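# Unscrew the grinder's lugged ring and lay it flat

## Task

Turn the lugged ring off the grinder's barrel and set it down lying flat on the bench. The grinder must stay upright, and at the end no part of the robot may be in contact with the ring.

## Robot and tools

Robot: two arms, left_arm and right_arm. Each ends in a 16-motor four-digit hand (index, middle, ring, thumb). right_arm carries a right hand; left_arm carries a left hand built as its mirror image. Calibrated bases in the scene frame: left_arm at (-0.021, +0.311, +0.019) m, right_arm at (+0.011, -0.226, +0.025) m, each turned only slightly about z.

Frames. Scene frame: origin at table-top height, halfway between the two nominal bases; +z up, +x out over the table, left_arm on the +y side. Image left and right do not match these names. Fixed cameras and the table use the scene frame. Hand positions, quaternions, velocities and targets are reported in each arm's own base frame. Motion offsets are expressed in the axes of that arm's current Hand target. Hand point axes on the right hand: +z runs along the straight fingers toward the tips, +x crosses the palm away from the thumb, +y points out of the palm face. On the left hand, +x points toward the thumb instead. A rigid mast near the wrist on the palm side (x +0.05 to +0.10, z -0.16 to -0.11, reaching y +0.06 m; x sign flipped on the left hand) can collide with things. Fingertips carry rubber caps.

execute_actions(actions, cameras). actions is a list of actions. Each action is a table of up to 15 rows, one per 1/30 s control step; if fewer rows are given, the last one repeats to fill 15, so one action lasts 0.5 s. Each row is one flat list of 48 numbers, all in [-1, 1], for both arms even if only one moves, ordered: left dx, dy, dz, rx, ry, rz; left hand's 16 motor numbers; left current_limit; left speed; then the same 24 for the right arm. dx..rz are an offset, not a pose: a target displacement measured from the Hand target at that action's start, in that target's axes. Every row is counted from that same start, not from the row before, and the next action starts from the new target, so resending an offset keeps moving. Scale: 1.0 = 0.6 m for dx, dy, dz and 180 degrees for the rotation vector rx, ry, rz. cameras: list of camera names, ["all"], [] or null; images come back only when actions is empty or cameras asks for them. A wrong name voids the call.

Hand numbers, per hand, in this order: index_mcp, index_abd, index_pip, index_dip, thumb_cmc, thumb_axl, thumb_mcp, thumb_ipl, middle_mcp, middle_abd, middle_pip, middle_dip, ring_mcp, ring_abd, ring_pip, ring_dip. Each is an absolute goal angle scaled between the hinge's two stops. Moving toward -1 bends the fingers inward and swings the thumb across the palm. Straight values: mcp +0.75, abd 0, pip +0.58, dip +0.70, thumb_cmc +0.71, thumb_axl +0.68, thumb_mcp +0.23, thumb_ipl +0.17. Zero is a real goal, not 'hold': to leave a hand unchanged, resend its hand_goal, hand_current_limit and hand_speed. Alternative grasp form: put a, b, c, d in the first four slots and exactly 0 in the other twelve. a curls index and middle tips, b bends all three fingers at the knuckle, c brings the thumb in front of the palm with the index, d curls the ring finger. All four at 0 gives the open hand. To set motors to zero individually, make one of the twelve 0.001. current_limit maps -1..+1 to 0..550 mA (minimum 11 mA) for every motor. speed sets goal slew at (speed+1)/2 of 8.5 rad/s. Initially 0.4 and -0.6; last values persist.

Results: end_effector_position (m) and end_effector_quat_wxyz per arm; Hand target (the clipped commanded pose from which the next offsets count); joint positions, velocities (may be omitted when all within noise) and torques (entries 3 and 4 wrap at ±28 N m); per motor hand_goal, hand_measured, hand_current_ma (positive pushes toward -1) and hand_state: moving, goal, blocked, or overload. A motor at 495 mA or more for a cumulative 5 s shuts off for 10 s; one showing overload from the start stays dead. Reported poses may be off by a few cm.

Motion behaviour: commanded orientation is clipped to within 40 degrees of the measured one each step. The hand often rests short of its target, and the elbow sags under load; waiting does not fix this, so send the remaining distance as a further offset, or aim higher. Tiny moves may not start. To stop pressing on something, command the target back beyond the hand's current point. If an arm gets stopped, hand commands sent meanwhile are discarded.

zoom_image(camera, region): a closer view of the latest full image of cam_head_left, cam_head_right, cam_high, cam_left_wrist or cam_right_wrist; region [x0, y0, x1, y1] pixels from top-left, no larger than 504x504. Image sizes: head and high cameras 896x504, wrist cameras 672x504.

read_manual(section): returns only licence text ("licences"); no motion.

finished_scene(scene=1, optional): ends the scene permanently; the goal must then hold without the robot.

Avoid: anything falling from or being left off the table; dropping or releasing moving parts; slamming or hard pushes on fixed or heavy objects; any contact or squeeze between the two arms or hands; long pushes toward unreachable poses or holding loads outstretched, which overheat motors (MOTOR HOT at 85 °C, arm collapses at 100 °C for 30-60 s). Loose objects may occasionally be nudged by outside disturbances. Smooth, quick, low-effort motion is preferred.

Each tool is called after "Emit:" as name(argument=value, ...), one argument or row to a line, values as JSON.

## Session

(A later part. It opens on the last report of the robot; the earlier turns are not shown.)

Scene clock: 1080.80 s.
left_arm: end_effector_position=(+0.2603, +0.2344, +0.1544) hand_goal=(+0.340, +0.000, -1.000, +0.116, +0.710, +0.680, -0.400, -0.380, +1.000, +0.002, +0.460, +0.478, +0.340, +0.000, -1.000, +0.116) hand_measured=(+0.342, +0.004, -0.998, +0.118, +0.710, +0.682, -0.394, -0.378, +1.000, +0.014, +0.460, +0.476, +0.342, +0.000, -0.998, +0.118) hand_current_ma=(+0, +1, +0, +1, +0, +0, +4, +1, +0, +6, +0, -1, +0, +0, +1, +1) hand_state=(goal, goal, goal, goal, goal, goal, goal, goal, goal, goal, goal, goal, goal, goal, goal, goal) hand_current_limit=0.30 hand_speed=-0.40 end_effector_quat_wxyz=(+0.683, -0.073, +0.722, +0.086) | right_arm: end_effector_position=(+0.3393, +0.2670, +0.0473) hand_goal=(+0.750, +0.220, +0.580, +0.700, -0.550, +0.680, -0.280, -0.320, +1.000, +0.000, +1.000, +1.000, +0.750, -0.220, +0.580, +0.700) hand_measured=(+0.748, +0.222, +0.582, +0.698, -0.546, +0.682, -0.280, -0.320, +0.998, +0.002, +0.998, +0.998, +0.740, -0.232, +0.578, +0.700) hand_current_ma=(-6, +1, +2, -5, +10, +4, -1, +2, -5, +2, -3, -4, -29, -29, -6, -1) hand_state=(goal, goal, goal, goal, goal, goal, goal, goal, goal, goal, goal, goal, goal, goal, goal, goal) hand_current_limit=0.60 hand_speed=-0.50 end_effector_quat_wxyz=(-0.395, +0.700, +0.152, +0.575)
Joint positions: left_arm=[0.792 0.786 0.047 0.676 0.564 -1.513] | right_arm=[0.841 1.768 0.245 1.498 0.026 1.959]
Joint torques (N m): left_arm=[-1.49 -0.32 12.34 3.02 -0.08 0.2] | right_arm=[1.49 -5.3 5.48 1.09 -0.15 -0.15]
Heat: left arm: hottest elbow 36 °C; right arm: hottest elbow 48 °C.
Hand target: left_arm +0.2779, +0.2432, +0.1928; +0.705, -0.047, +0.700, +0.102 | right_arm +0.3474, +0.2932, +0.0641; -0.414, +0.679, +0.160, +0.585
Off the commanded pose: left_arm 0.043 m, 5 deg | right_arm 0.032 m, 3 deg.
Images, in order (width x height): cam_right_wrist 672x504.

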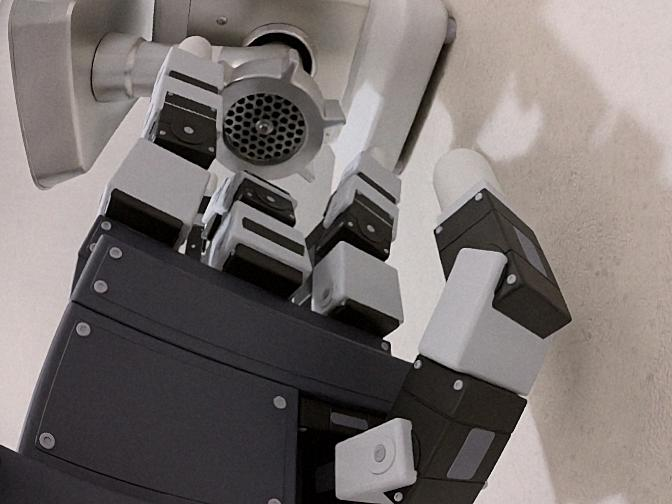

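Emit:
execute_actions(
  actions=[
    [[0,0,0,0,0,0,0.34,0,-1,0.116,0.71,0.68,-0.4,-0.38,1,0.001,0.46,0.478,0.34,0,-1,0.116,0.3,-0.4,0,0,-0.06,0,0,0,0.75,0.22,0.58,0.7,-0.55,0.68,-0.28,-0.32,1,0,1,1,0.75,-0.22,0.58,0.7,0.6,-0.5]],
    [[0,0,0,0,0,0,0.34,0,-1,0.116,0.71,0.68,-0.4,-0.38,1,0.001,0.46,0.478,0.34,0,-1,0.116,0.3,-0.4,0.0447,0.006,0,0,0,-0.0944,0.75,0.22,0.58,0.7,-0.55,0.68,-0.28,-0.32,1,0,1,1,0.75,-0.22,0.58,0.7,0.6,-0.5]],
  ],
  cameras=["cam_right_wrist"],
)

Emit:
zoom_image(
  camera="cam_right_wrist",
  region=[100, 0, 460, 240],
)

Scene clock: 1106.30 s.
left_arm: end_effector_position=(+0.2603, +0.2344, +0.1544) hand_goal=(+0.340, +0.000, -1.000, +0.116, +0.710, +0.680, -0.400, -0.380, +1.000, +0.002, +0.460, +0.478, +0.340, +0.000, -1.000, +0.116) hand_measured=(+0.342, +0.004, -0.998, +0.118, +0.710, +0.682, -0.394, -0.378, +1.000, +0.014, +0.460, +0.476, +0.342, +0.000, -0.998, +0.118) hand_current_ma=(+0, +1, +0, +1, +0, +0, +4, +1, +0, +6, +0, -1, +0, +0, +1, +1) hand_state=(goal, goal, goal, goal, goal, goal, goal, goal, goal, goal, goal, goal, goal, goal, goal, goal) hand_current_limit=0.30 hand_speed=-0.40 end_effector_quat_wxyz=(+0.683, -0.073, +0.722, +0.086) | right_arm: end_effector_position=(+0.3338, +0.2538, +0.0730) hand_goal=(+0.750, +0.220, +0.580, +0.700, -0.550, +0.680, -0.280, -0.320, +1.000, +0.000, +1.000, +1.000, +0.750, -0.220, +0.580, +0.700) hand_measured=(+0.748, +0.222, +0.582, +0.698, -0.546, +0.682, -0.280, -0.320, +0.998, +0.002, +0.998, +0.998, +0.746, -0.218, +0.576, +0.700) hand_current_ma=(-6, +2, +2, -5, +10, +4, -1, +2, -5, +2, -3, -4, -11, +2, -6, -1) hand_state=(goal, goal, goal, goal, goal, goal, goal, goal, goal, goal, goal, goal, goal, goal, goal, goal) hand_current_limit=0.60 hand_speed=-0.50 end_effector_quat_wxyz=(-0.320, +0.665, +0.254, +0.625)
Joint positions: left_arm=[0.792 0.786 0.047 0.676 0.564 -1.513] | right_arm=[0.855 1.756 0.202 1.54 0.016 1.68]
Joint torques (N m): left_arm=[-2.14 -0.97 12.52 3 -0.06 0.22] | right_arm=[0.62 -4.89 1.61 2.48 -0.08 -0.34]
Heat: left arm: hottest elbow 37 °C; right arm: hottest elbow 46 °C.
Hand target: left_arm +0.2779, +0.2432, +0.1928; +0.705, -0.047, +0.700, +0.102 | right_arm +0.3332, +0.2569, +0.0867; -0.323, +0.648, +0.258, +0.640
Off the commanded pose: left_arm 0.043 m, 5 deg | right_arm 0.014 m, 3 deg.
Images, in order (width x height): cam_right_wrist 672x504.

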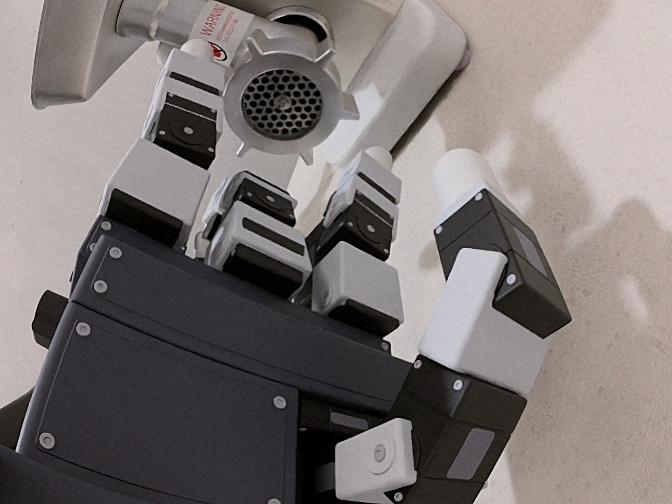

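Scaled by 1.400 from the camera's 672x504 image, which has a finer 960x720 frame.

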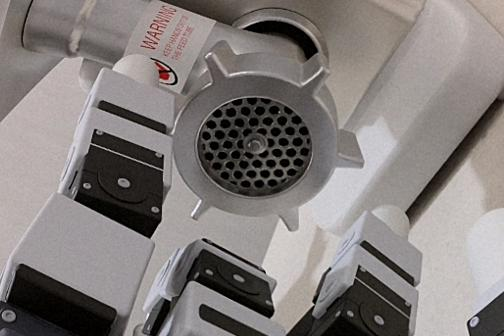

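Emit:
execute_actions(
  actions=[
    [[0,0,0,0,0,0,0.34,0,-1,0.116,0.71,0.68,-0.4,-0.38,1,0.001,0.46,0.478,0.34,0,-1,0.116,0.3,-0.4,-0.003,-0.003,0.035,0,0,0,0.75,0.22,0.58,0.7,-0.55,0.68,-0.28,-0.32,1,0,1,1,0.75,-0.22,0.58,0.7,0.6,-0.5]],
    [[0,0,0,0,0,0,0.34,0,-1,0.116,0.71,0.68,-0.4,-0.38,1,0.001,0.46,0.478,0.34,0,-1,0.116,0.3,-0.4,0,0,0.03,0,0,0,0.75,0.22,0.58,0.7,-0.55,0.68,-0.28,-0.32,1,0,1,1,0.75,-0.22,0.58,0.7,0.6,-0.5]],
  ],
  cameras=["cam_right_wrist"],
)

Emit:
zoom_image(
  camera="cam_right_wrist",
  region=[100, 0, 460, 240],
)

Scene clock: 1110.97 s.
left_arm: end_effector_position=(+0.2603, +0.2344, +0.1544) hand_goal=(+0.340, +0.000, -1.000, +0.116, +0.710, +0.680, -0.400, -0.380, +1.000, +0.002, +0.460, +0.478, +0.340, +0.000, -1.000, +0.116) hand_measured=(+0.342, +0.004, -0.998, +0.118, +0.710, +0.682, -0.394, -0.378, +1.000, +0.014, +0.460, +0.476, +0.342, +0.000, -0.998, +0.118) hand_current_ma=(+0, +1, +0, +1, +0, +0, +4, +1, +0, +6, +0, -1, +0, +0, +1, +1) hand_state=(goal, goal, goal, goal, goal, goal, goal, goal, goal, goal, goal, goal, goal, goal, goal, goal) hand_current_limit=0.30 hand_speed=-0.40 end_effector_quat_wxyz=(+0.683, -0.073, +0.722, +0.086) | right_arm: end_effector_position=(+0.3529, +0.2757, +0.0774) hand_goal=(+0.750, +0.220, +0.580, +0.700, -0.550, +0.680, -0.280, -0.320, +1.000, +0.000, +1.000, +1.000, +0.750, -0.220, +0.580, +0.700) hand_measured=(+0.748, +0.222, +0.582, +0.698, -0.546, +0.682, -0.280, -0.320, +0.998, +0.002, +0.998, +0.998, +0.746, -0.218, +0.576, +0.700) hand_current_ma=(-6, +2, +2, -5, +10, +4, -1, +2, -5, +2, -3, -4, -10, +3, -6, -1) hand_state=(goal, goal, goal, goal, goal, goal, goal, goal, goal, goal, goal, goal, goal, goal, goal, goal) hand_current_limit=0.60 hand_speed=-0.50 end_effector_quat_wxyz=(-0.322, +0.660, +0.253, +0.630)
Joint positions: left_arm=[0.792 0.786 0.047 0.676 0.564 -1.513] | right_arm=[0.855 1.762 0.277 1.487 0.016 1.678]
Joint torques (N m): left_arm=[-1.79 0.26 12.25 3.07 -0.08 0.19] | right_arm=[0.79 -4.31 4.21 1.37 0.09 -0.34]
Heat: left arm: hottest elbow 37 °C; right arm: hottest elbow 45 °C.
Hand target: left_arm +0.2779, +0.2432, +0.1928; +0.705, -0.047, +0.700, +0.102 | right_arm +0.3576, +0.2874, +0.0861; -0.323, +0.648, +0.258, +0.640
Off the commanded pose: left_arm 0.043 m, 5 deg | right_arm 0.015 m, 2 deg.
Images, in order (width x height): cam_right_wrist 672x504.

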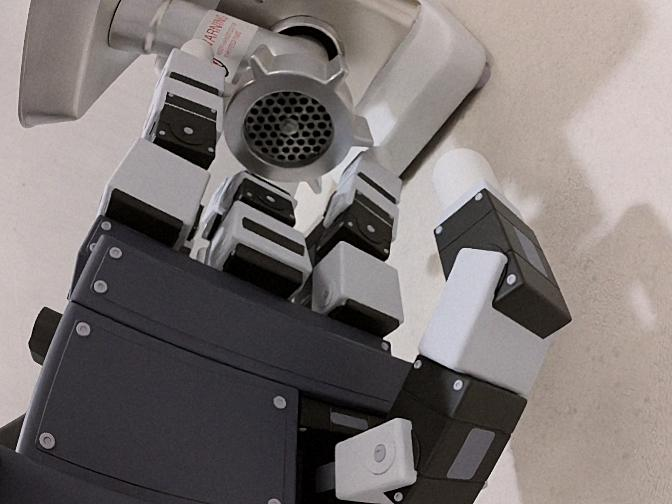

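Scaled by 1.400 from the camera's 672x504 image, which has a finer 960x720 frame.

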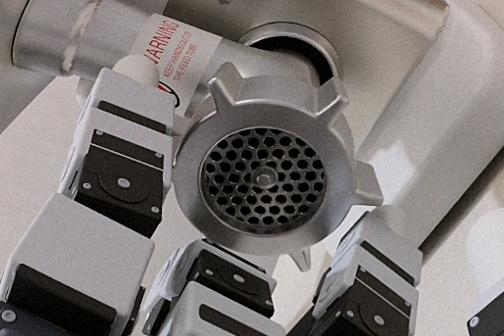

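Emit:
execute_actions(
  actions=[
    [[0,0,0,0,0,0,0.34,0,-1,0.116,0.71,0.68,-0.4,-0.38,1,0.001,0.46,0.478,0.34,0,-1,0.116,0.3,-0.4,0,0,0,0,0,0,0.75,0.0,0.58,0.7,-0.55,0.68,-0.28,-0.32,1,0,1,1,0.75,0.0,0.58,0.7,0.74,-0.5]],
    [[0,0,0,0,0,0,0.34,0,-1,0.116,0.71,0.68,-0.4,-0.38,1,0.001,0.46,0.478,0.34,0,-1,0.116,0.3,-0.4,0.0477,0.0033,0,0,0,-0.1111,0.75,0.0,0.58,0.7,-0.55,0.68,-0.28,-0.32,1,0,1,1,0.75,0.0,0.58,0.7,0.74,-0.5]],
  ],
  cameras=["cam_right_wrist"],
)

Emit:
zoom_image(
  camera="cam_right_wrist",
  region=[100, 0, 460, 240],
)

Scene clock: 1116.00 s.
left_arm: end_effector_position=(+0.2603, +0.2344, +0.1544) hand_goal=(+0.340, +0.000, -1.000, +0.116, +0.710, +0.680, -0.400, -0.380, +1.000, +0.002, +0.460, +0.478, +0.340, +0.000, -1.000, +0.116) hand_measured=(+0.342, +0.004, -0.998, +0.118, +0.710, +0.682, -0.394, -0.378, +1.000, +0.014, +0.460, +0.476, +0.342, +0.000, -0.998, +0.118) hand_current_ma=(+0, +1, +0, +1, +0, +0, +4, +1, +0, +6, +0, -1, +0, +0, +1, +1) hand_state=(goal, goal, goal, goal, goal, goal, goal, goal, goal, goal, goal, goal, goal, goal, goal, goal) hand_current_limit=0.30 hand_speed=-0.40 end_effector_quat_wxyz=(+0.683, -0.073, +0.722, +0.086) | right_arm: end_effector_position=(+0.3565, +0.2711, +0.1030) hand_goal=(+0.750, +0.000, +0.580, +0.700, -0.550, +0.680, -0.280, -0.320, +1.000, +0.000, +1.000, +1.000, +0.750, +0.000, +0.580, +0.700) hand_measured=(+0.814, +0.112, +0.606, +0.708, -0.546, +0.682, -0.280, -0.320, +0.998, +0.002, +0.998, +0.998, +0.702, -0.090, +0.564, +0.696) hand_current_ma=(+253, +387, +80, +18, +11, +4, -1, +2, -2, +3, -3, -4, -181, -297, -43, -11) hand_state=(blocked, blocked, blocked, goal, goal, goal, goal, goal, goal, goal, goal, goal, blocked, blocked, goal, goal) hand_current_limit=0.74 hand_speed=-0.50 end_effector_quat_wxyz=(-0.215, +0.615, +0.352, +0.673)
Joint positions: left_arm=[0.792 0.786 0.047 0.676 0.564 -1.513] | right_arm=[0.861 1.765 0.277 1.485 0.032 1.361]
Joint torques (N m): left_arm=[-1.03 0.15 12.41 3.08 -0.06 0.26] | right_arm=[0.56 -3.96 4.21 1.77 -0.06 -0.64]
Heat: left arm: hottest elbow 37 °C; right arm: hottest elbow 45 °C.
Hand target: left_arm +0.2779, +0.2432, +0.1928; +0.705, -0.047, +0.700, +0.102 | right_arm +0.3604, +0.2839, +0.1144; -0.207, +0.593, +0.367, +0.686
Off the commanded pose: left_arm 0.043 m, 5 deg | right_arm 0.018 m, 3 deg.
Images, in order (width x height): cam_right_wrist 672x504.

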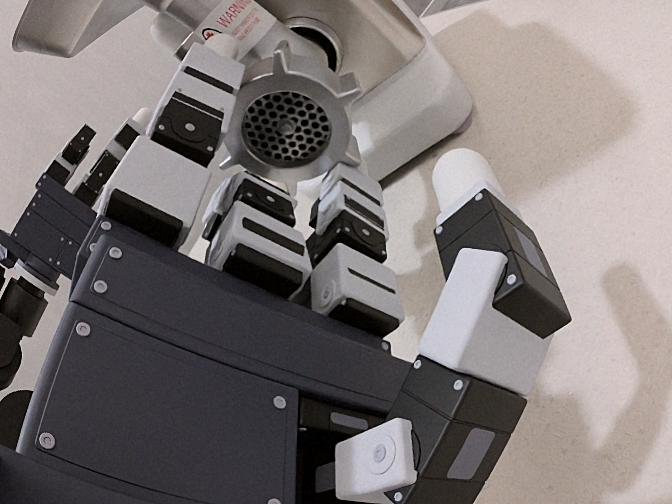

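Scaled by 1.400 from the camera's 672x504 image, which has a finer 960x720 frame.

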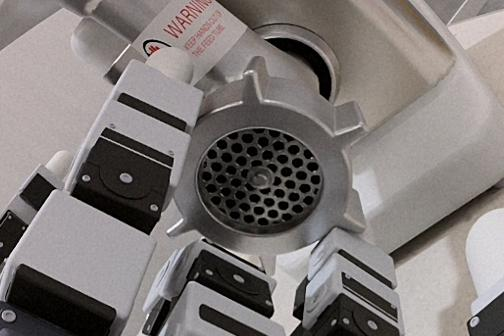

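Emit:
execute_actions(
  actions=[
    [[0,0,0,0,0,0,0.34,0,-1,0.116,0.71,0.68,-0.4,-0.38,1,0.001,0.46,0.478,0.34,0,-1,0.116,0.3,-0.4,0.0363,0.0043,0,0,0,-0.0833,0.75,0.0,0.58,0.7,-0.55,0.68,-0.28,-0.32,1,0,1,1,0.75,0.0,0.58,0.7,0.74,-0.5]],
  ],
  cameras=["cam_right_wrist"],
)

Emit:
zoom_image(
  camera="cam_right_wrist",
  region=[100, 0, 460, 240],
)

Scene clock: 1119.73 s.
left_arm: end_effector_position=(+0.2603, +0.2344, +0.1544) hand_goal=(+0.340, +0.000, -1.000, +0.116, +0.710, +0.680, -0.400, -0.380, +1.000, +0.002, +0.460, +0.478, +0.340, +0.000, -1.000, +0.116) hand_measured=(+0.342, +0.004, -0.998, +0.118, +0.710, +0.682, -0.394, -0.378, +1.000, +0.014, +0.460, +0.476, +0.342, +0.000, -0.998, +0.118) hand_current_ma=(+0, +1, +0, +1, +0, +0, +4, +1, +0, +6, +0, -1, +0, +0, +1, +1) hand_state=(goal, goal, goal, goal, goal, goal, goal, goal, goal, goal, goal, goal, goal, goal, goal, goal) hand_current_limit=0.30 hand_speed=-0.40 end_effector_quat_wxyz=(+0.683, -0.073, +0.722, +0.086) | right_arm: end_effector_position=(+0.3545, +0.2730, +0.1252) hand_goal=(+0.750, +0.000, +0.580, +0.700, -0.550, +0.680, -0.280, -0.320, +1.000, +0.000, +1.000, +1.000, +0.750, +0.000, +0.580, +0.700) hand_measured=(+0.768, +0.112, +0.586, +0.702, -0.546, +0.682, -0.280, -0.320, +1.000, +0.002, +0.998, +0.998, +0.742, -0.090, +0.572, +0.694) hand_current_ma=(+58, +387, +15, +5, +11, +4, -1, +2, +0, +3, -3, -4, -21, -297, -21, -11) hand_state=(goal, blocked, goal, goal, goal, goal, goal, goal, goal, goal, goal, goal, goal, blocked, goal, goal) hand_current_limit=0.74 hand_speed=-0.50 end_effector_quat_wxyz=(-0.116, +0.560, +0.438, +0.694)
Joint positions: left_arm=[0.792 0.786 0.047 0.676 0.564 -1.513] | right_arm=[0.863 1.771 0.277 1.484 0.033 1.072]
Joint torques (N m): left_arm=[-1.14 -0.32 12.44 2.92 -0.06 0.22] | right_arm=[0.56 -3.96 4.18 1.99 -0.14 -0.35]
Heat: left arm: hottest elbow 38 °C; right arm: hottest elbow 44 °C.
Hand target: left_arm +0.2779, +0.2432, +0.1928; +0.705, -0.047, +0.700, +0.102 | right_arm +0.3577, +0.2856, +0.1361; -0.115, +0.540, +0.441, +0.707
Off the commanded pose: left_arm 0.043 m, 5 deg | right_arm 0.017 m, 3 deg.
Images, in order (width x height): cam_right_wrist 672x504.

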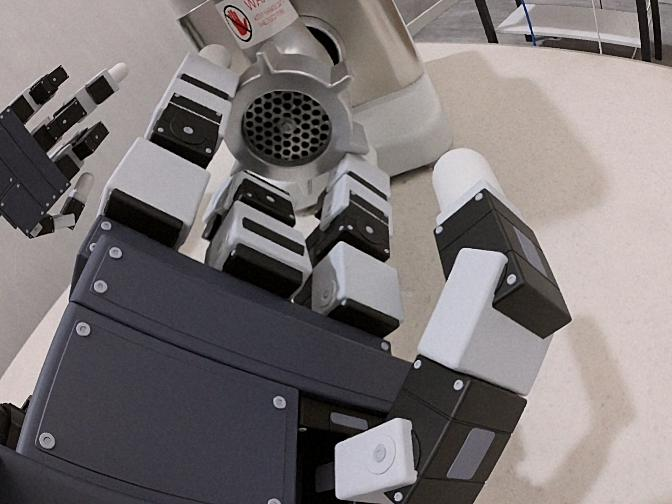

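Scaled by 1.400 from the camera's 672x504 image, which has a finer 960x720 frame.

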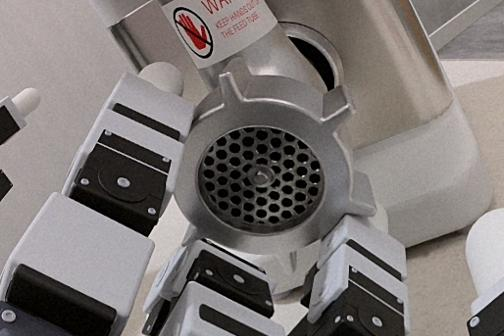

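Emit:
execute_actions(
  actions=[
    [[0,0,0,0,0,0,0.34,0,-1,0.116,0.71,0.68,-0.4,-0.38,1,0.001,0.46,0.478,0.34,0,-1,0.116,0.3,-0.4,0.0474,0.0022,0,0,0,-0.1111,0.75,0.0,0.58,0.7,-0.55,0.68,-0.28,-0.32,1,0,1,1,0.75,0.0,0.58,0.7,0.74,-0.5]],
    [[0,0,0,0,0,0,0.34,0,-1,0.116,0.71,0.68,-0.4,-0.38,1,0.001,0.46,0.478,0.34,0,-1,0.116,0.3,-0.4,0.0474,0.0022,0,0,0,-0.1111,0.75,0.0,0.58,0.7,-0.55,0.68,-0.28,-0.32,1,0,1,1,0.75,0.0,0.58,0.7,0.74,-0.5]],
  ],
  cameras=["cam_right_wrist"],
)

Emit:
zoom_image(
  camera="cam_right_wrist",
  region=[100, 0, 460, 240],
)

Scene clock: 1126.90 s.
left_arm: end_effector_position=(+0.2603, +0.2344, +0.1544) hand_goal=(+0.340, +0.000, -1.000, +0.116, +0.710, +0.680, -0.400, -0.380, +1.000, +0.002, +0.460, +0.478, +0.340, +0.000, -1.000, +0.116) hand_measured=(+0.342, +0.004, -0.998, +0.118, +0.710, +0.682, -0.394, -0.378, +1.000, +0.014, +0.460, +0.476, +0.342, +0.000, -0.998, +0.118) hand_current_ma=(+0, +1, +0, +1, +0, +0, +4, +1, +0, +6, +0, -1, +0, +0, +1, +1) hand_state=(goal, goal, goal, goal, goal, goal, goal, goal, goal, goal, goal, goal, goal, goal, goal, goal) hand_current_limit=0.30 hand_speed=-0.40 end_effector_quat_wxyz=(+0.683, -0.073, +0.722, +0.086) | right_arm: end_effector_position=(+0.3308, +0.2945, +0.1691) hand_goal=(+0.750, +0.000, +0.580, +0.700, -0.550, +0.680, -0.280, -0.320, +1.000, +0.000, +1.000, +1.000, +0.750, +0.000, +0.580, +0.700) hand_measured=(+0.752, +0.112, +0.580, +0.702, -0.546, +0.682, -0.280, -0.320, +1.000, +0.002, +0.998, +0.998, +0.734, -0.090, +0.570, +0.694) hand_current_ma=(+2, +387, +0, +2, +11, +4, -2, +2, +0, +3, -3, -4, -48, -299, -28, -11) hand_state=(goal, blocked, goal, goal, goal, goal, goal, goal, goal, goal, goal, goal, goal, blocked, goal, goal) hand_current_limit=0.74 hand_speed=-0.50 end_effector_quat_wxyz=(+0.131, +0.382, +0.603, +0.688)
Joint positions: left_arm=[0.792 0.786 0.047 0.676 0.564 -1.513] | right_arm=[0.866 1.796 0.277 1.501 0.047 0.377]
Joint torques (N m): left_arm=[-0.79 -0.38 12.44 2.95 0.01 0.2] | right_arm=[0.15 -4.01 4.14 2.32 -0.74 -0.37]
Heat: left arm: hottest elbow 38 °C; right arm: hottest elbow 44 °C.
Hand target: left_arm +0.2779, +0.2432, +0.1928; +0.705, -0.047, +0.700, +0.102 | right_arm +0.3315, +0.3072, +0.1807; +0.133, +0.357, +0.600, +0.704
Off the commanded pose: left_arm 0.043 m, 5 deg | right_arm 0.017 m, 3 deg.
Images, in order (width x height): cam_right_wrist 672x504.

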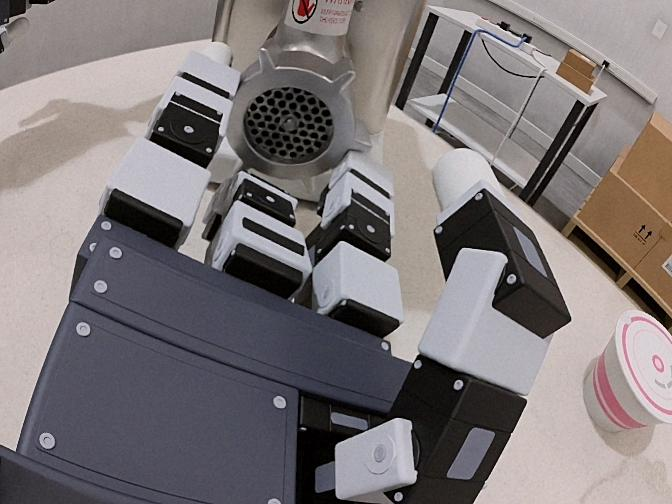

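Scaled by 1.400 from the camera's 672x504 image, which has a finer 960x720 frame.

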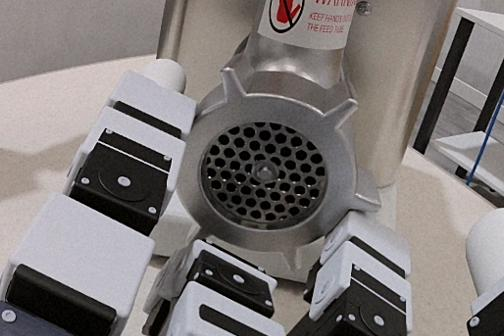

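Emit:
execute_actions(
  actions=[
    [[0,0,0,0,0,0,0.34,0,-1,0.116,0.71,0.68,-0.4,-0.38,1,0.001,0.46,0.478,0.34,0,-1,0.116,0.3,-0.4,0.0474,0.0022,0,0,0,-0.1111,0.75,0.0,0.58,0.7,-0.55,0.68,-0.28,-0.32,1,0,1,1,0.75,0.0,0.58,0.7,0.74,-0.5]],
    [[0,0,0,0,0,0,0.34,0,-1,0.116,0.71,0.68,-0.4,-0.38,1,0.001,0.46,0.478,0.34,0,-1,0.116,0.3,-0.4,0.0474,0.0022,0,0,0,-0.1111,0.75,0.0,0.58,0.7,-0.55,0.68,-0.28,-0.32,1,0,1,1,0.75,0.0,0.58,0.7,0.74,-0.5]],
    [[0,0,0,0,0,0,0.34,0,-1,0.116,0.71,0.68,-0.4,-0.38,1,0.001,0.46,0.478,0.34,0,-1,0.116,0.3,-0.4,0.0474,0.0022,0,0,0,-0.1111,0.75,0.0,0.58,0.7,-0.55,0.68,-0.28,-0.32,1,0,1,1,0.75,0.0,0.58,0.7,0.74,-0.5]],
  ],
  cameras=["cam_right_wrist","cam_high"],
)

Emit:
zoom_image(
  camera="cam_right_wrist",
  region=[100, 0, 460, 240],
)

Emit:
zoom_image(
  camera="cam_high",
  region=[420, 60, 660, 320],
)

Scene clock: 1133.37 s.
left_arm: end_effector_position=(+0.2603, +0.2344, +0.1544) hand_goal=(+0.340, +0.000, -1.000, +0.116, +0.710, +0.680, -0.400, -0.380, +1.000, +0.002, +0.460, +0.478, +0.340, +0.000, -1.000, +0.116) hand_measured=(+0.342, +0.004, -0.998, +0.118, +0.710, +0.682, -0.394, -0.378, +1.000, +0.014, +0.460, +0.476, +0.342, +0.000, -0.998, +0.118) hand_current_ma=(+0, +1, +0, +1, +0, +0, +4, +1, +0, +6, +0, -1, +0, +0, +1, +1) hand_state=(goal, goal, goal, goal, goal, goal, goal, goal, goal, goal, goal, goal, goal, goal, goal, goal) hand_current_limit=0.30 hand_speed=-0.40 end_effector_quat_wxyz=(+0.683, -0.073, +0.722, +0.086) | right_arm: end_effector_position=(+0.2725, +0.3477, +0.1785) hand_goal=(+0.750, +0.000, +0.580, +0.700, -0.550, +0.680, -0.280, -0.320, +1.000, +0.000, +1.000, +1.000, +0.750, +0.000, +0.580, +0.700) hand_measured=(+0.758, +0.112, +0.580, +0.702, -0.550, +0.680, -0.282, -0.320, +1.000, +0.000, +0.998, +0.998, +0.740, -0.090, +0.568, +0.694) hand_current_ma=(+20, +387, +0, +2, -2, +0, -3, +2, +0, +1, -2, -4, -28, -299, -29, -11) hand_state=(goal, blocked, goal, goal, goal, goal, goal, goal, goal, goal, goal, goal, goal, blocked, goal, goal) hand_current_limit=0.74 hand_speed=-0.50 end_effector_quat_wxyz=(+0.464, +0.033, +0.706, +0.534)
Joint positions: left_arm=[0.792 0.786 0.047 0.676 0.564 -1.513] | right_arm=[0.841 1.826 0.278 1.548 0.033 -0.669]
Joint torques (N m): left_arm=[-1.32 -0.5 12.4 2.99 -0.03 0.22] | right_arm=[0.38 -4.54 3.9 1.48 -1.11 -0.27]
Heat: left arm: hottest elbow 38 °C; right arm: hottest elbow 43 °C.
Hand target: left_arm +0.2779, +0.2432, +0.1928; +0.705, -0.047, +0.700, +0.102 | right_arm +0.2701, +0.3614, +0.1845; +0.467, +0.009, +0.698, +0.543
Off the commanded pose: left_arm 0.043 m, 5 deg | right_arm 0.015 m, 3 deg.
Images, in order (width x height): cam_high 896x504, cam_right_wrist 672x504.

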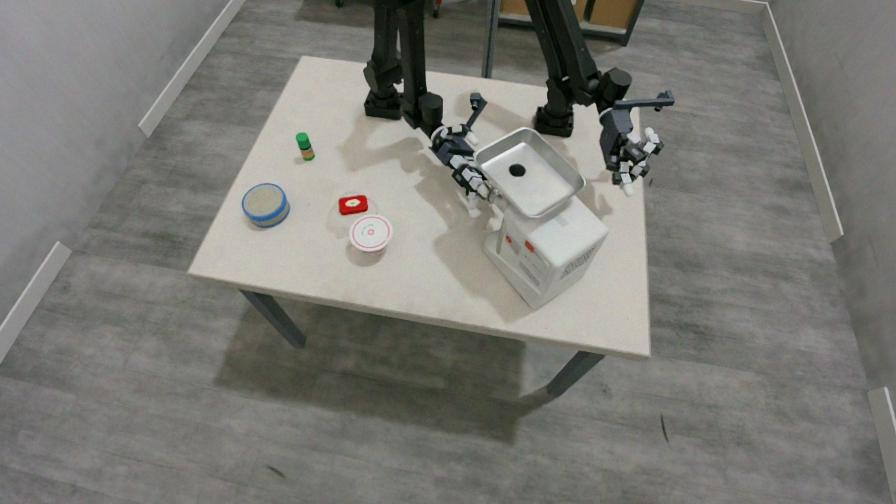

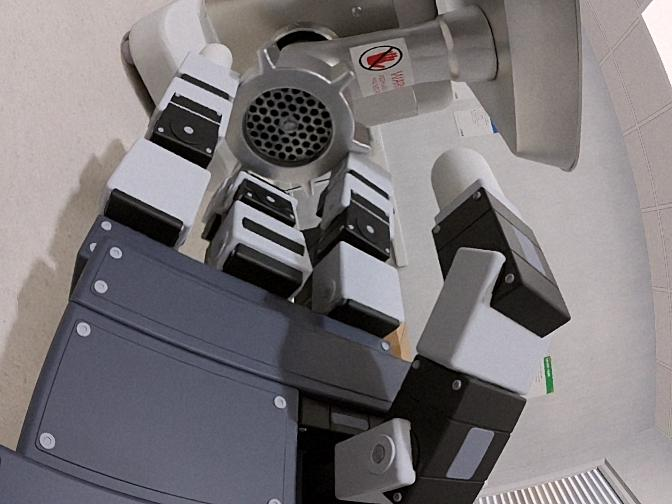

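Scaled by 1.400 from the camera's 672x504 image, which has a finer 960x720 frame.

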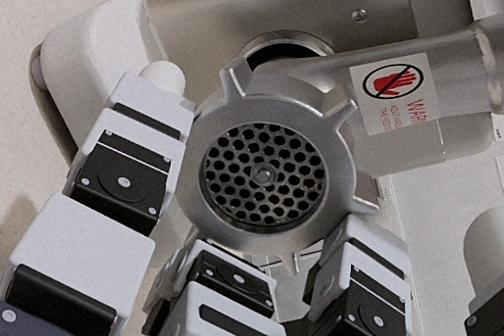

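Scaled by 1.938.

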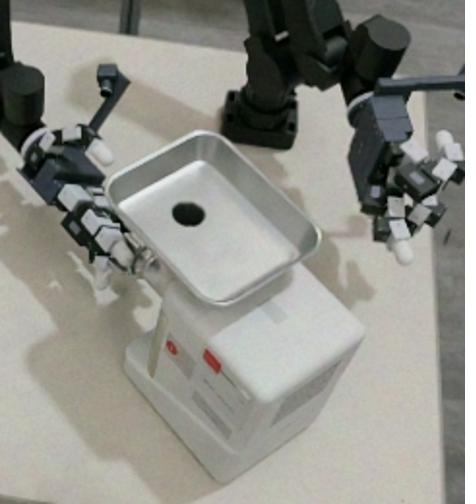

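Emit:
execute_actions(
  actions=[
    [[0,0,0,0,0,0,0.34,0,-1,0.116,0.71,0.68,-0.4,-0.38,1,0.001,0.46,0.478,0.34,0,-1,0.116,0.3,-0.4,0.0474,0.0022,0,0,0,-0.1111,0.75,0.0,0.58,0.7,-0.55,0.68,-0.28,-0.32,1,0,1,1,0.75,0.0,0.58,0.7,0.74,-0.5]],
    [[0,0,0,0,0,0,0.34,0,-1,0.116,0.71,0.68,-0.4,-0.38,1,0.001,0.46,0.478,0.34,0,-1,0.116,0.3,-0.4,0.0474,0.0022,0,0,0,-0.1111,0.75,0.0,0.58,0.7,-0.55,0.68,-0.28,-0.32,1,0,1,1,0.75,0.0,0.58,0.7,0.74,-0.5]],
    [[0,0,0,0,0,0,0.34,0,-1,0.116,0.71,0.68,-0.4,-0.38,1,0.001,0.46,0.478,0.34,0,-1,0.116,0.3,-0.4,0.0474,0.0022,0,0,0,-0.1111,0.75,0.0,0.58,0.7,-0.55,0.68,-0.28,-0.32,1,0,1,1,0.75,0.0,0.58,0.7,0.74,-0.5]],
  ],
  cameras=["cam_right_wrist","cam_head_right"],
)

Emit:
zoom_image(
  camera="cam_right_wrist",
  region=[100, 0, 460, 240],
)

Emit:
zoom_image(
  camera="cam_head_right",
  region=[340, 200, 520, 340],
)

Scene clock: 1139.23 s.
left_arm: end_effector_position=(+0.2603, +0.2344, +0.1544) hand_goal=(+0.340, +0.000, -1.000, +0.116, +0.710, +0.680, -0.400, -0.380, +1.000, +0.002, +0.460, +0.478, +0.340, +0.000, -1.000, +0.116) hand_measured=(+0.342, +0.004, -0.998, +0.118, +0.710, +0.682, -0.394, -0.378, +1.000, +0.014, +0.460, +0.476, +0.342, +0.000, -0.998, +0.118) hand_current_ma=(+0, +1, +0, +1, +0, +0, +4, +1, +0, +6, +0, -1, +0, +0, +1, +1) hand_state=(goal, goal, goal, goal, goal, goal, goal, goal, goal, goal, goal, goal, goal, goal, goal, goal) hand_current_limit=0.30 hand_speed=-0.40 end_effector_quat_wxyz=(+0.683, -0.073, +0.722, +0.086) | right_arm: end_effector_position=(+0.2360, +0.3805, +0.1150) hand_goal=(+0.750, +0.000, +0.580, +0.700, -0.550, +0.680, -0.280, -0.320, +1.000, +0.000, +1.000, +1.000, +0.750, +0.000, +0.580, +0.700) hand_measured=(+0.782, +0.114, +0.592, +0.702, -0.554, +0.678, -0.282, -0.320, +1.000, +0.000, +0.998, +0.998, +0.748, -0.090, +0.586, +0.698) hand_current_ma=(+110, +390, +32, +3, -8, -3, -3, +2, +0, -1, -2, -4, -3, -299, +12, -4) hand_state=(blocked, blocked, goal, goal, goal, goal, goal, goal, goal, goal, goal, goal, goal, blocked, goal, goal) hand_current_limit=0.74 hand_speed=-0.50 end_effector_quat_wxyz=(+0.672, -0.325, +0.620, +0.241)
Joint positions: left_arm=[0.792 0.786 0.047 0.676 0.564 -1.513] | right_arm=[0.817 1.817 0.278 1.559 -0.01 -1.709]
Joint torques (N m): left_arm=[-1.55 -0.5 12.51 3.11 -0.03 0.22] | right_arm=[0.38 -4.84 3.9 0.64 -0.34 -0.28]
Heat: left arm: hottest elbow 38 °C; right arm: hottest elbow 43 °C.
Hand target: left_arm +0.2779, +0.2432, +0.1928; +0.705, -0.047, +0.700, +0.102 | right_arm +0.2381, +0.3921, +0.1156; +0.676, -0.341, +0.609, +0.237
Off the commanded pose: left_arm 0.043 m, 5 deg | right_arm 0.012 m, 2 deg.
Images, in order (width x height): cam_head_right 896x504, cam_right_wrist 672x504.

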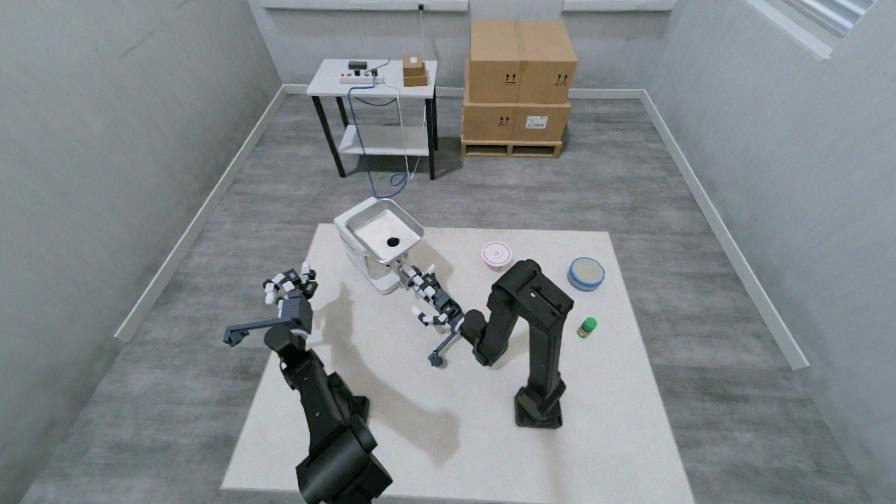

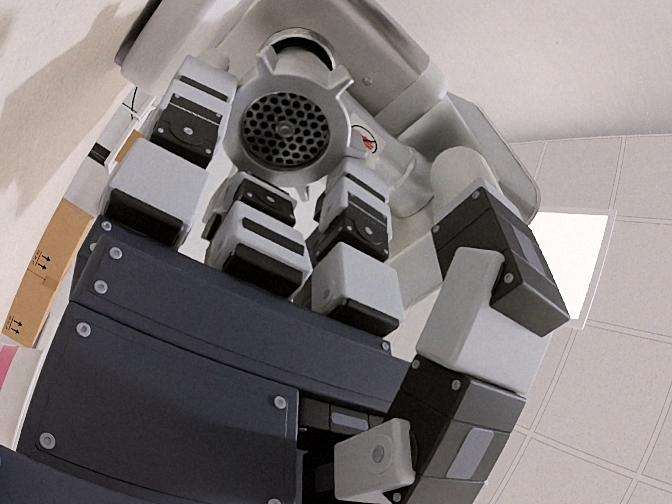

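Scaled by 1.400 from the camera's 672x504 image, which has a finer 960x720 frame.

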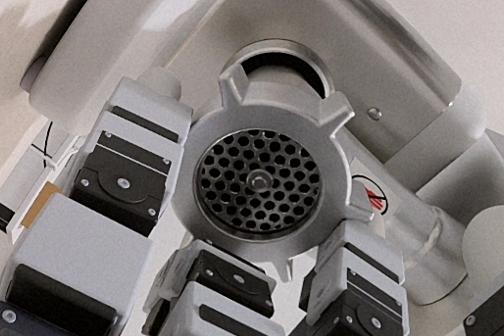

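Scaled by 2.800.

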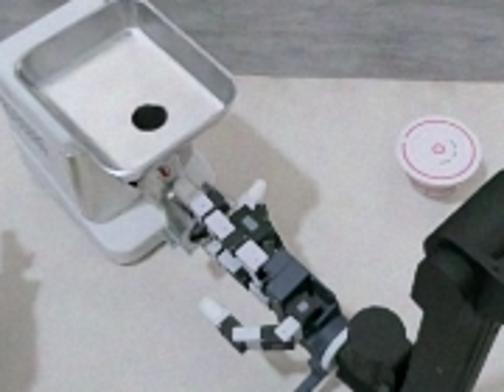

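Emit:
execute_actions(
  actions=[
    [[0,0,0,0,0,0,0.34,0,-1,0.116,0.71,0.68,-0.4,-0.38,1,0.001,0.46,0.478,0.34,0,-1,0.116,0.3,-0.4,0,0,-0.04,0,0,0,0.75,0.0,0.58,0.7,-0.55,0.68,-0.28,-0.32,1,0,1,1,0.75,0.0,0.58,0.7,0.74,-0.5]],
  ],
  cameras=["cam_right_wrist"],
)

Emit:
zoom_image(
  camera="cam_right_wrist",
  region=[100, 0, 460, 240],
)

Scene clock: 1149.93 s.
left_arm: end_effector_position=(+0.2603, +0.2344, +0.1544) hand_goal=(+0.340, +0.000, -1.000, +0.116, +0.710, +0.680, -0.400, -0.380, +1.000, +0.002, +0.460, +0.478, +0.340, +0.000, -1.000, +0.116) hand_measured=(+0.342, +0.004, -0.998, +0.118, +0.710, +0.682, -0.394, -0.378, +1.000, +0.014, +0.460, +0.476, +0.342, +0.000, -0.998, +0.118) hand_current_ma=(+0, +1, +0, +1, +0, +0, +4, +1, +0, +6, +0, -1, +0, +0, +1, +1) hand_state=(goal, goal, goal, goal, goal, goal, goal, goal, goal, goal, goal, goal, goal, goal, goal, goal) hand_current_limit=0.30 hand_speed=-0.40 end_effector_quat_wxyz=(+0.683, -0.073, +0.722, +0.086) | right_arm: end_effector_position=(+0.2298, +0.3750, +0.1117) hand_goal=(+0.750, +0.000, +0.580, +0.700, -0.550, +0.680, -0.280, -0.320, +1.000, +0.000, +1.000, +1.000, +0.750, +0.000, +0.580, +0.700) hand_measured=(+0.778, +0.114, +0.592, +0.702, -0.554, +0.678, -0.282, -0.320, +1.000, +0.000, +0.998, +0.998, +0.752, -0.082, +0.586, +0.698) hand_current_ma=(+91, +390, +32, +3, -9, -3, -3, +2, +0, -1, -2, -4, +3, -262, +12, -4) hand_state=(blocked, blocked, goal, goal, goal, goal, goal, goal, goal, goal, goal, goal, goal, blocked, goal, goal) hand_current_limit=0.74 hand_speed=-0.50 end_effector_quat_wxyz=(+0.672, -0.333, +0.619, +0.234)
Joint positions: left_arm=[0.792 0.786 0.047 0.676 0.564 -1.513] | right_arm=[0.817 1.814 0.257 1.57 -0.013 -1.729]
Joint torques (N m): left_arm=[-1.67 -0.38 12.38 2.95 0 0.18] | right_arm=[0.26 -5.13 0.79 1.98 -0.25 -0.18]
Heat: left arm: hottest elbow 38 °C; right arm: hottest elbow 42 °C.
Hand target: left_arm +0.2779, +0.2432, +0.1928; +0.705, -0.047, +0.700, +0.102 | right_arm +0.2222, +0.3741, +0.1150; +0.676, -0.341, +0.609, +0.237
Off the commanded pose: left_arm 0.043 m, 5 deg | right_arm 0.008 m, 2 deg.
joint sent to its limit (right arm) — joint 4 (wrist pitch), upper limit. The joint targets are off in position, not in orientation.
Images, in order (width x height): cam_right_wrist 672x504.

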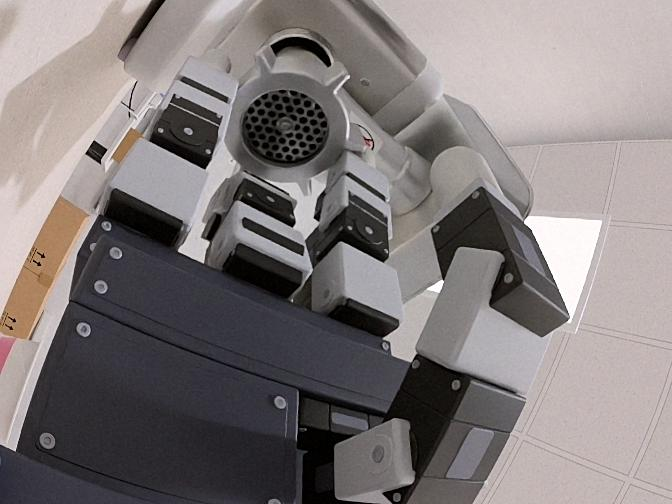

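Scaled by 1.400 from the camera's 672x504 image, which has a finer 960x720 frame.

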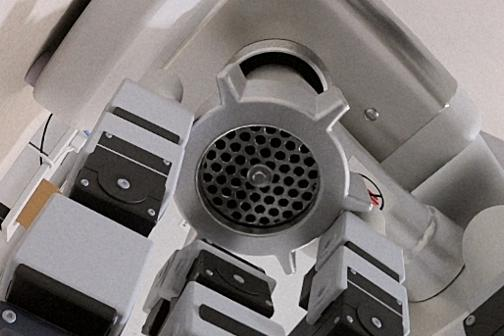

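Emit:
execute_actions(
  actions=[
    [[0,0,0,0,0,0,0.34,0,-1,0.116,0.71,0.68,-0.4,-0.38,1,0.001,0.46,0.478,0.34,0,-1,0.116,0.3,-0.4,0,0,-0.03,-0.002,0.014,0,0.75,0.0,0.58,0.7,-0.55,0.68,-0.28,-0.32,1,0,1,1,0.75,0.0,0.58,0.7,0.74,-0.5]],
  ],
  cameras=["cam_right_wrist"],
)

Emit:
zoom_image(
  camera="cam_right_wrist",
  region=[100, 0, 460, 240],
)

Scene clock: 1154.00 s.
left_arm: end_effector_position=(+0.2603, +0.2344, +0.1544) hand_goal=(+0.340, +0.000, -1.000, +0.116, +0.710, +0.680, -0.400, -0.380, +1.000, +0.002, +0.460, +0.478, +0.340, +0.000, -1.000, +0.116) hand_measured=(+0.342, +0.004, -0.998, +0.118, +0.710, +0.682, -0.394, -0.378, +1.000, +0.014, +0.460, +0.476, +0.342, +0.000, -0.998, +0.118) hand_current_ma=(+0, +1, +0, +1, +0, +0, +4, +1, +0, +6, +0, -1, +0, +0, +1, +1) hand_state=(goal, goal, goal, goal, goal, goal, goal, goal, goal, goal, goal, goal, goal, goal, goal, goal) hand_current_limit=0.30 hand_speed=-0.40 end_effector_quat_wxyz=(+0.683, -0.073, +0.722, +0.086) | right_arm: end_effector_position=(+0.2153, +0.3603, +0.1146) hand_goal=(+0.750, +0.000, +0.580, +0.700, -0.550, +0.680, -0.280, -0.320, +1.000, +0.000, +1.000, +1.000, +0.750, +0.000, +0.580, +0.700) hand_measured=(+0.760, +0.036, +0.588, +0.702, -0.554, +0.678, -0.282, -0.320, +1.000, -0.002, +0.998, +0.998, +0.750, -0.014, +0.582, +0.698) hand_current_ma=(+29, +102, +17, +3, -10, -4, -3, +2, +0, -2, -2, -4, +1, -32, +5, -4) hand_state=(goal, blocked, goal, goal, goal, goal, goal, goal, goal, goal, goal, goal, goal, goal, goal, goal) hand_current_limit=0.74 hand_speed=-0.50 end_effector_quat_wxyz=(+0.663, -0.339, +0.626, +0.232)
Joint positions: left_arm=[0.792 0.786 0.047 0.676 0.564 -1.513] | right_arm=[0.817 1.75 0.199 1.537 -0.016 -1.73]
Joint torques (N m): left_arm=[-0.97 0.03 12.45 2.99 -0.05 0.27] | right_arm=[0.15 -4.84 1.21 1.07 -0.09 -0.17]
Heat: left arm: hottest elbow 39 °C; right arm: hottest elbow 42 °C.
Hand target: left_arm +0.2779, +0.2432, +0.1928; +0.705, -0.047, +0.700, +0.102 | right_arm +0.2103, +0.3606, +0.1145; +0.662, -0.348, +0.623, +0.231
Off the commanded pose: left_arm 0.043 m, 5 deg | right_arm 0.005 m, 1 deg.
Images, in order (width x height): cam_right_wrist 672x504.

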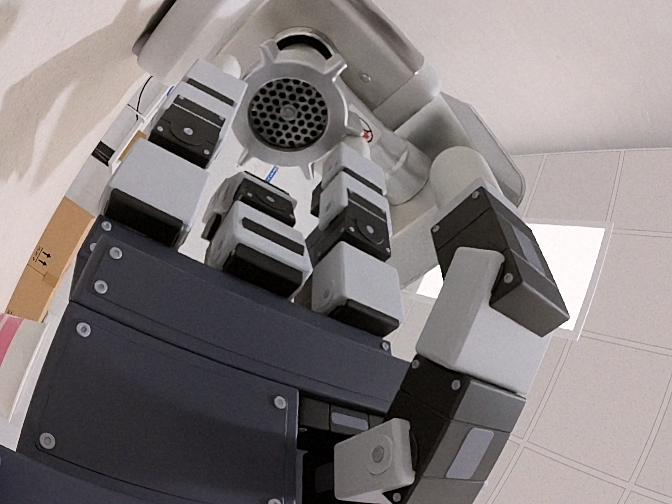

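Scaled by 1.400 from the camera's 672x504 image, which has a finer 960x720 frame.

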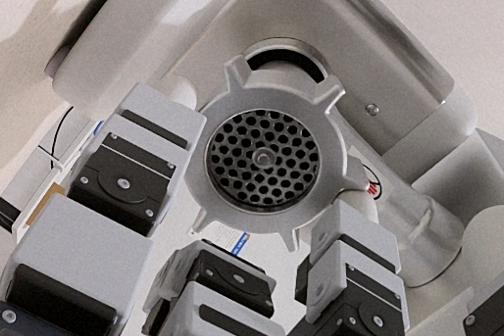

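Emit:
execute_actions(
  actions=[
    [[0,0,0,0,0,0,0.34,0,-1,0.116,0.71,0.68,-0.4,-0.38,1,0.001,0.46,0.478,0.34,0,-1,0.116,0.3,-0.4,0,0,-0.025,0,0,0,0.75,0.2,0.58,0.7,-0.55,0.68,-0.28,-0.32,1,0,1,1,0.75,-0.2,0.58,0.7,0.6,-0.5]],
    [[0,0,0,0,0,0,0.34,0,-1,0.116,0.71,0.68,-0.4,-0.38,1,0.001,0.46,0.478,0.34,0,-1,0.116,0.3,-0.4,-0.0617,-0.0368,0,0,0,0.1667,0.75,0.2,0.58,0.7,-0.55,0.68,-0.28,-0.32,1,0,1,1,0.75,-0.2,0.58,0.7,0.6,-0.5]],
    [[0,0,0,0,0,0,0.34,0,-1,0.116,0.71,0.68,-0.4,-0.38,1,0.001,0.46,0.478,0.34,0,-1,0.116,0.3,-0.4,-0.0617,-0.0368,0,0,0,0.1667,0.75,0.2,0.58,0.7,-0.55,0.68,-0.28,-0.32,1,0,1,1,0.75,-0.2,0.58,0.7,0.6,-0.5]],
    [[0,0,0,0,0,0,0.34,0,-1,0.116,0.71,0.68,-0.4,-0.38,1,0.001,0.46,0.478,0.34,0,-1,0.116,0.3,-0.4,-0.0617,-0.0368,0,0,0,0.1667,0.75,0.2,0.58,0.7,-0.55,0.68,-0.28,-0.32,1,0,1,1,0.75,-0.2,0.58,0.7,0.6,-0.5]],
  ],
  cameras=["cam_right_wrist"],
)

Emit:
zoom_image(
  camera="cam_right_wrist",
  region=[100, 0, 460, 240],
)

Scene clock: 1161.93 s.
left_arm: end_effector_position=(+0.2603, +0.2344, +0.1544) hand_goal=(+0.340, +0.000, -1.000, +0.116, +0.710, +0.680, -0.400, -0.380, +1.000, +0.002, +0.460, +0.478, +0.340, +0.000, -1.000, +0.116) hand_measured=(+0.342, +0.004, -0.998, +0.118, +0.710, +0.682, -0.394, -0.378, +1.000, +0.014, +0.460, +0.476, +0.342, +0.000, -0.998, +0.118) hand_current_ma=(+0, +1, +0, +1, +0, +0, +4, +1, +0, +6, +0, -1, +0, +0, +1, +1) hand_state=(goal, goal, goal, goal, goal, goal, goal, goal, goal, goal, goal, goal, goal, goal, goal, goal) hand_current_limit=0.30 hand_speed=-0.40 end_effector_quat_wxyz=(+0.683, -0.073, +0.722, +0.086) | right_arm: end_effector_position=(+0.2723, +0.2916, +0.1751) hand_goal=(+0.750, +0.200, +0.580, +0.700, -0.550, +0.680, -0.280, -0.320, +1.000, +0.000, +1.000, +1.000, +0.750, -0.200, +0.580, +0.700) hand_measured=(+0.758, +0.194, +0.582, +0.702, -0.554, +0.678, -0.282, -0.320, +1.000, -0.002, +0.998, +0.998, +0.756, -0.202, +0.582, +0.698) hand_current_ma=(+21, -9, +4, +3, -8, -4, -3, +2, +0, -2, -2, -4, +16, -3, +5, -4) hand_state=(goal, goal, goal, goal, goal, goal, goal, goal, goal, goal, goal, goal, goal, goal, goal, goal) hand_current_limit=0.60 hand_speed=-0.50 end_effector_quat_wxyz=(+0.302, +0.191, +0.707, +0.610)
Joint positions: left_arm=[0.792 0.786 0.047 0.676 0.564 -1.513] | right_arm=[0.826 1.777 0.153 1.551 -0.02 -0.198]
Joint torques (N m): left_arm=[-1.2 -0.21 12.33 3.1 -0.06 0.23] | right_arm=[1.03 -4.72 1.18 2.69 0.17 0.1]
Heat: left arm: hottest elbow 39 °C; right arm: hottest elbow 42 °C.
Hand target: left_arm +0.2779, +0.2432, +0.1928; +0.705, -0.047, +0.700, +0.102 | right_arm +0.2696, +0.2898, +0.1891; +0.304, +0.195, +0.686, +0.631
Off the commanded pose: left_arm 0.043 m, 5 deg | right_arm 0.014 m, 3 deg.
joint sent to its limit (right arm) — joint 4 (wrist pitch), upper limit. The joint targets are off in position, not in orientation.
Images, in order (width x height): cam_right_wrist 672x504.

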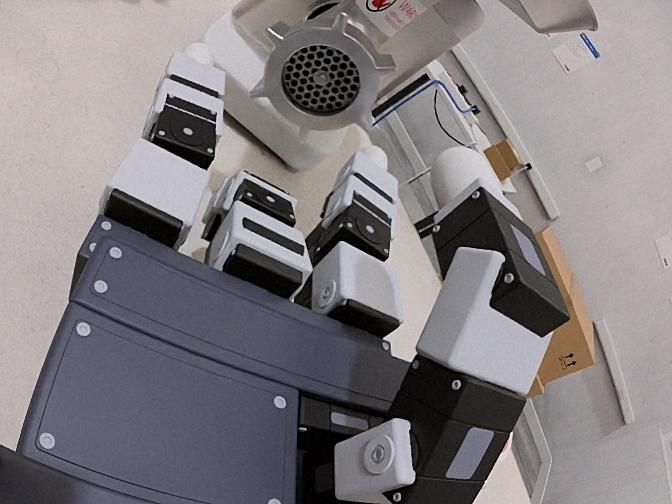

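Scaled by 1.400 from the camera's 672x504 image, which has a finer 960x720 frame.

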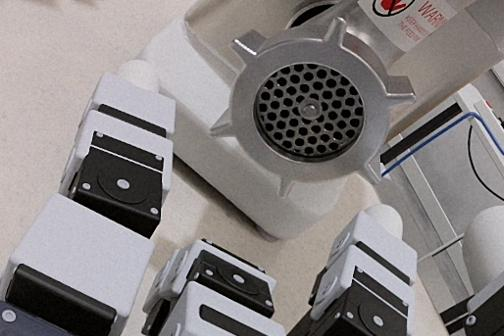

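Emit:
execute_actions(
  actions=[
    [[0,0,0,0,0,0,0.34,0,-1,0.116,0.71,0.68,-0.4,-0.38,1,0.001,0.46,0.478,0.34,0,-1,0.116,0.3,-0.4,-0.0617,-0.0368,0,0,0,0.1667,0.75,0.3,0.58,0.7,-0.55,0.68,-0.28,-0.32,1,0,1,1,0.75,-0.25,0.58,0.7,0.6,-0.5]],
    [[0,0,0,0,0,0,0.34,0,-1,0.116,0.71,0.68,-0.4,-0.38,1,0.001,0.46,0.478,0.34,0,-1,0.116,0.3,-0.4,-0.0617,-0.0368,0,0,0,0.1667,0.75,0.3,0.58,0.7,-0.55,0.68,-0.28,-0.32,1,0,1,1,0.75,-0.25,0.58,0.7,0.6,-0.5]],
    [[0,0,0,0,0,0,0.34,0,-1,0.116,0.71,0.68,-0.4,-0.38,1,0.001,0.46,0.478,0.34,0,-1,0.116,0.3,-0.4,-0.0617,-0.0368,0,0,0,0.1667,0.75,0.3,0.58,0.7,-0.55,0.68,-0.28,-0.32,1,0,1,1,0.75,-0.25,0.58,0.7,0.6,-0.5]],
  ],
  cameras=["cam_right_wrist"],
)

Emit:
zoom_image(
  camera="cam_right_wrist",
  region=[100, 0, 460, 240],
)

Scene clock: 1169.60 s.
left_arm: end_effector_position=(+0.2603, +0.2344, +0.1544) hand_goal=(+0.340, +0.000, -1.000, +0.116, +0.710, +0.680, -0.400, -0.380, +1.000, +0.002, +0.460, +0.478, +0.340, +0.000, -1.000, +0.116) hand_measured=(+0.342, +0.004, -0.998, +0.118, +0.710, +0.682, -0.394, -0.378, +1.000, +0.014, +0.460, +0.476, +0.342, +0.000, -0.998, +0.118) hand_current_ma=(+0, +1, +0, +1, +0, +0, +4, +1, +0, +6, +0, -1, +0, +0, +1, +1) hand_state=(goal, goal, goal, goal, goal, goal, goal, goal, goal, goal, goal, goal, goal, goal, goal, goal) hand_current_limit=0.30 hand_speed=-0.40 end_effector_quat_wxyz=(+0.683, -0.073, +0.722, +0.086) | right_arm: end_effector_position=(+0.3217, +0.2384, +0.0840) hand_goal=(+0.750, +0.300, +0.580, +0.700, -0.550, +0.680, -0.280, -0.320, +1.000, +0.000, +1.000, +1.000, +0.750, -0.250, +0.580, +0.700) hand_measured=(+0.756, +0.300, +0.582, +0.702, -0.546, +0.682, -0.282, -0.320, +1.000, +0.000, +0.998, +0.998, +0.756, -0.246, +0.582, +0.698) hand_current_ma=(+17, +1, +4, +3, +8, +2, -3, +2, +0, +1, -2, -4, +13, +6, +5, -4) hand_state=(goal, goal, goal, goal, goal, goal, goal, goal, goal, goal, goal, goal, goal, goal, goal, goal) hand_current_limit=0.60 hand_speed=-0.50 end_effector_quat_wxyz=(-0.222, +0.634, +0.364, +0.646)
Joint positions: left_arm=[0.792 0.786 0.047 0.676 0.564 -1.513] | right_arm=[0.866 1.768 0.15 1.551 0.013 1.382]
Joint torques (N m): left_arm=[-1.73 -0.32 12.48 2.93 -0.03 0.2] | right_arm=[-0.03 -5.01 1.47 2.41 0.13 0.01]
Heat: left arm: hottest elbow 39 °C; right arm: hottest elbow 41 °C.
Hand target: left_arm +0.2779, +0.2432, +0.1928; +0.705, -0.047, +0.700, +0.102 | right_arm +0.3240, +0.2393, +0.0977; -0.231, +0.623, +0.348, +0.661
Off the commanded pose: left_arm 0.043 m, 5 deg | right_arm 0.014 m, 3 deg.
Images, in order (width x height): cam_right_wrist 672x504.

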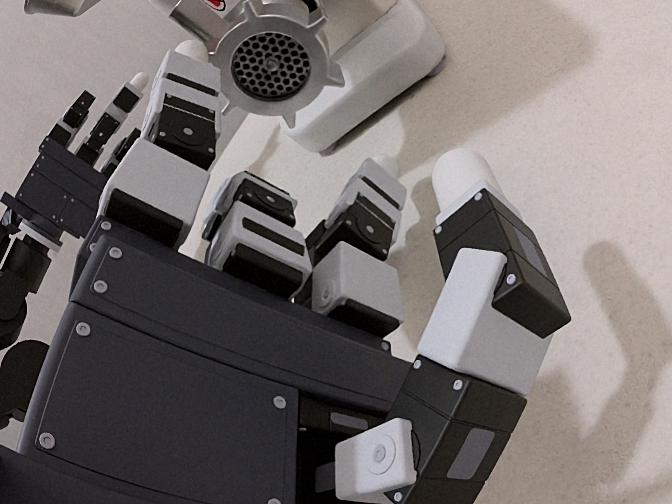

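Scaled by 1.400 from the camera's 672x504 image, which has a finer 960x720 frame.

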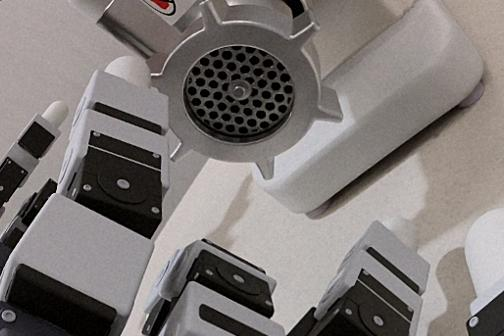

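Emit:
execute_actions(
  actions=[
    [[0,0,0,0,0,0,0.34,0,-1,0.116,0.71,0.68,-0.4,-0.38,1,0.001,0.46,0.478,0.34,0,-1,0.116,0.3,-0.4,0.03,0.02,0.01,0,0,0,0.75,0.3,0.58,0.7,-0.55,0.68,-0.28,-0.32,1,0,1,1,0.75,-0.25,0.58,0.7,0.6,-0.5]],
  ],
  cameras=["cam_right_wrist"],
)

Emit:
zoom_image(
  camera="cam_right_wrist",
  region=[100, 0, 460, 240],
)

Scene clock: 1173.37 s.
left_arm: end_effector_position=(+0.2603, +0.2344, +0.1544) hand_goal=(+0.340, +0.000, -1.000, +0.116, +0.710, +0.680, -0.400, -0.380, +1.000, +0.002, +0.460, +0.478, +0.340, +0.000, -1.000, +0.116) hand_measured=(+0.342, +0.004, -0.998, +0.118, +0.710, +0.682, -0.394, -0.378, +1.000, +0.014, +0.460, +0.476, +0.342, +0.000, -0.998, +0.118) hand_current_ma=(+0, +1, +0, +1, +0, +0, +4, +1, +0, +6, +0, -1, +0, +0, +1, +1) hand_state=(goal, goal, goal, goal, goal, goal, goal, goal, goal, goal, goal, goal, goal, goal, goal, goal) hand_current_limit=0.30 hand_speed=-0.40 end_effector_quat_wxyz=(+0.683, -0.073, +0.722, +0.086) | right_arm: end_effector_position=(+0.3282, +0.2361, +0.1063) hand_goal=(+0.750, +0.300, +0.580, +0.700, -0.550, +0.680, -0.280, -0.320, +1.000, +0.000, +1.000, +1.000, +0.750, -0.250, +0.580, +0.700) hand_measured=(+0.756, +0.302, +0.582, +0.702, -0.546, +0.682, -0.282, -0.320, +1.000, +0.002, +0.998, +0.998, +0.754, -0.246, +0.582, +0.698) hand_current_ma=(+14, +3, +4, +3, +10, +3, -3, +2, +0, +2, -2, -4, +10, +6, +5, -4) hand_state=(goal, goal, goal, goal, goal, goal, goal, goal, goal, goal, goal, goal, goal, goal, goal, goal) hand_current_limit=0.60 hand_speed=-0.50 end_effector_quat_wxyz=(-0.226, +0.630, +0.360, +0.650)
Joint positions: left_arm=[0.792 0.786 0.047 0.676 0.564 -1.513] | right_arm=[0.835 1.615 0.15 1.413 -0.019 1.385]
Joint torques (N m): left_arm=[-1.61 -0.09 12.38 2.91 -0.02 0.23] | right_arm=[-0.85 -4.42 3.49 1.4 -0.07 0.03]
Heat: left arm: hottest elbow 39 °C; right arm: hottest elbow 41 °C.
Hand target: left_arm +0.2779, +0.2432, +0.1928; +0.705, -0.047, +0.700, +0.102 | right_arm +0.3348, +0.2382, +0.1174; -0.231, +0.623, +0.348, +0.661
Off the commanded pose: left_arm 0.043 m, 5 deg | right_arm 0.013 m, 2 deg.
Images, in order (width x height): cam_right_wrist 672x504.

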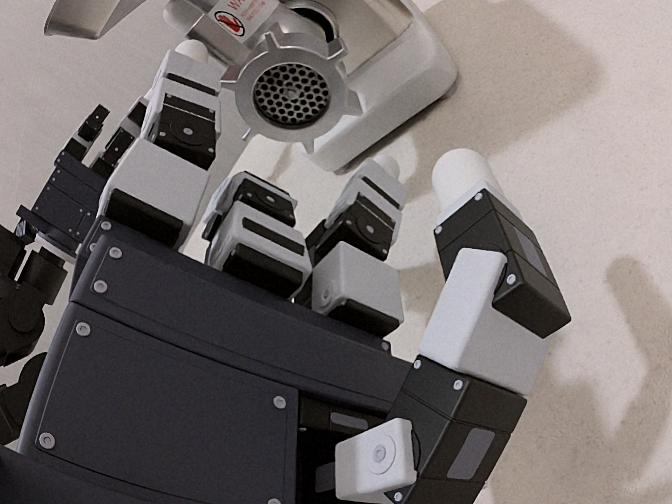

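Scaled by 1.400 from the camera's 672x504 image, which has a finer 960x720 frame.

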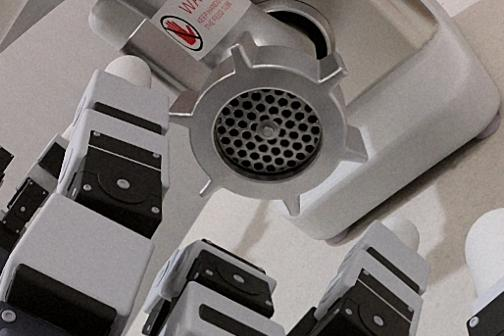

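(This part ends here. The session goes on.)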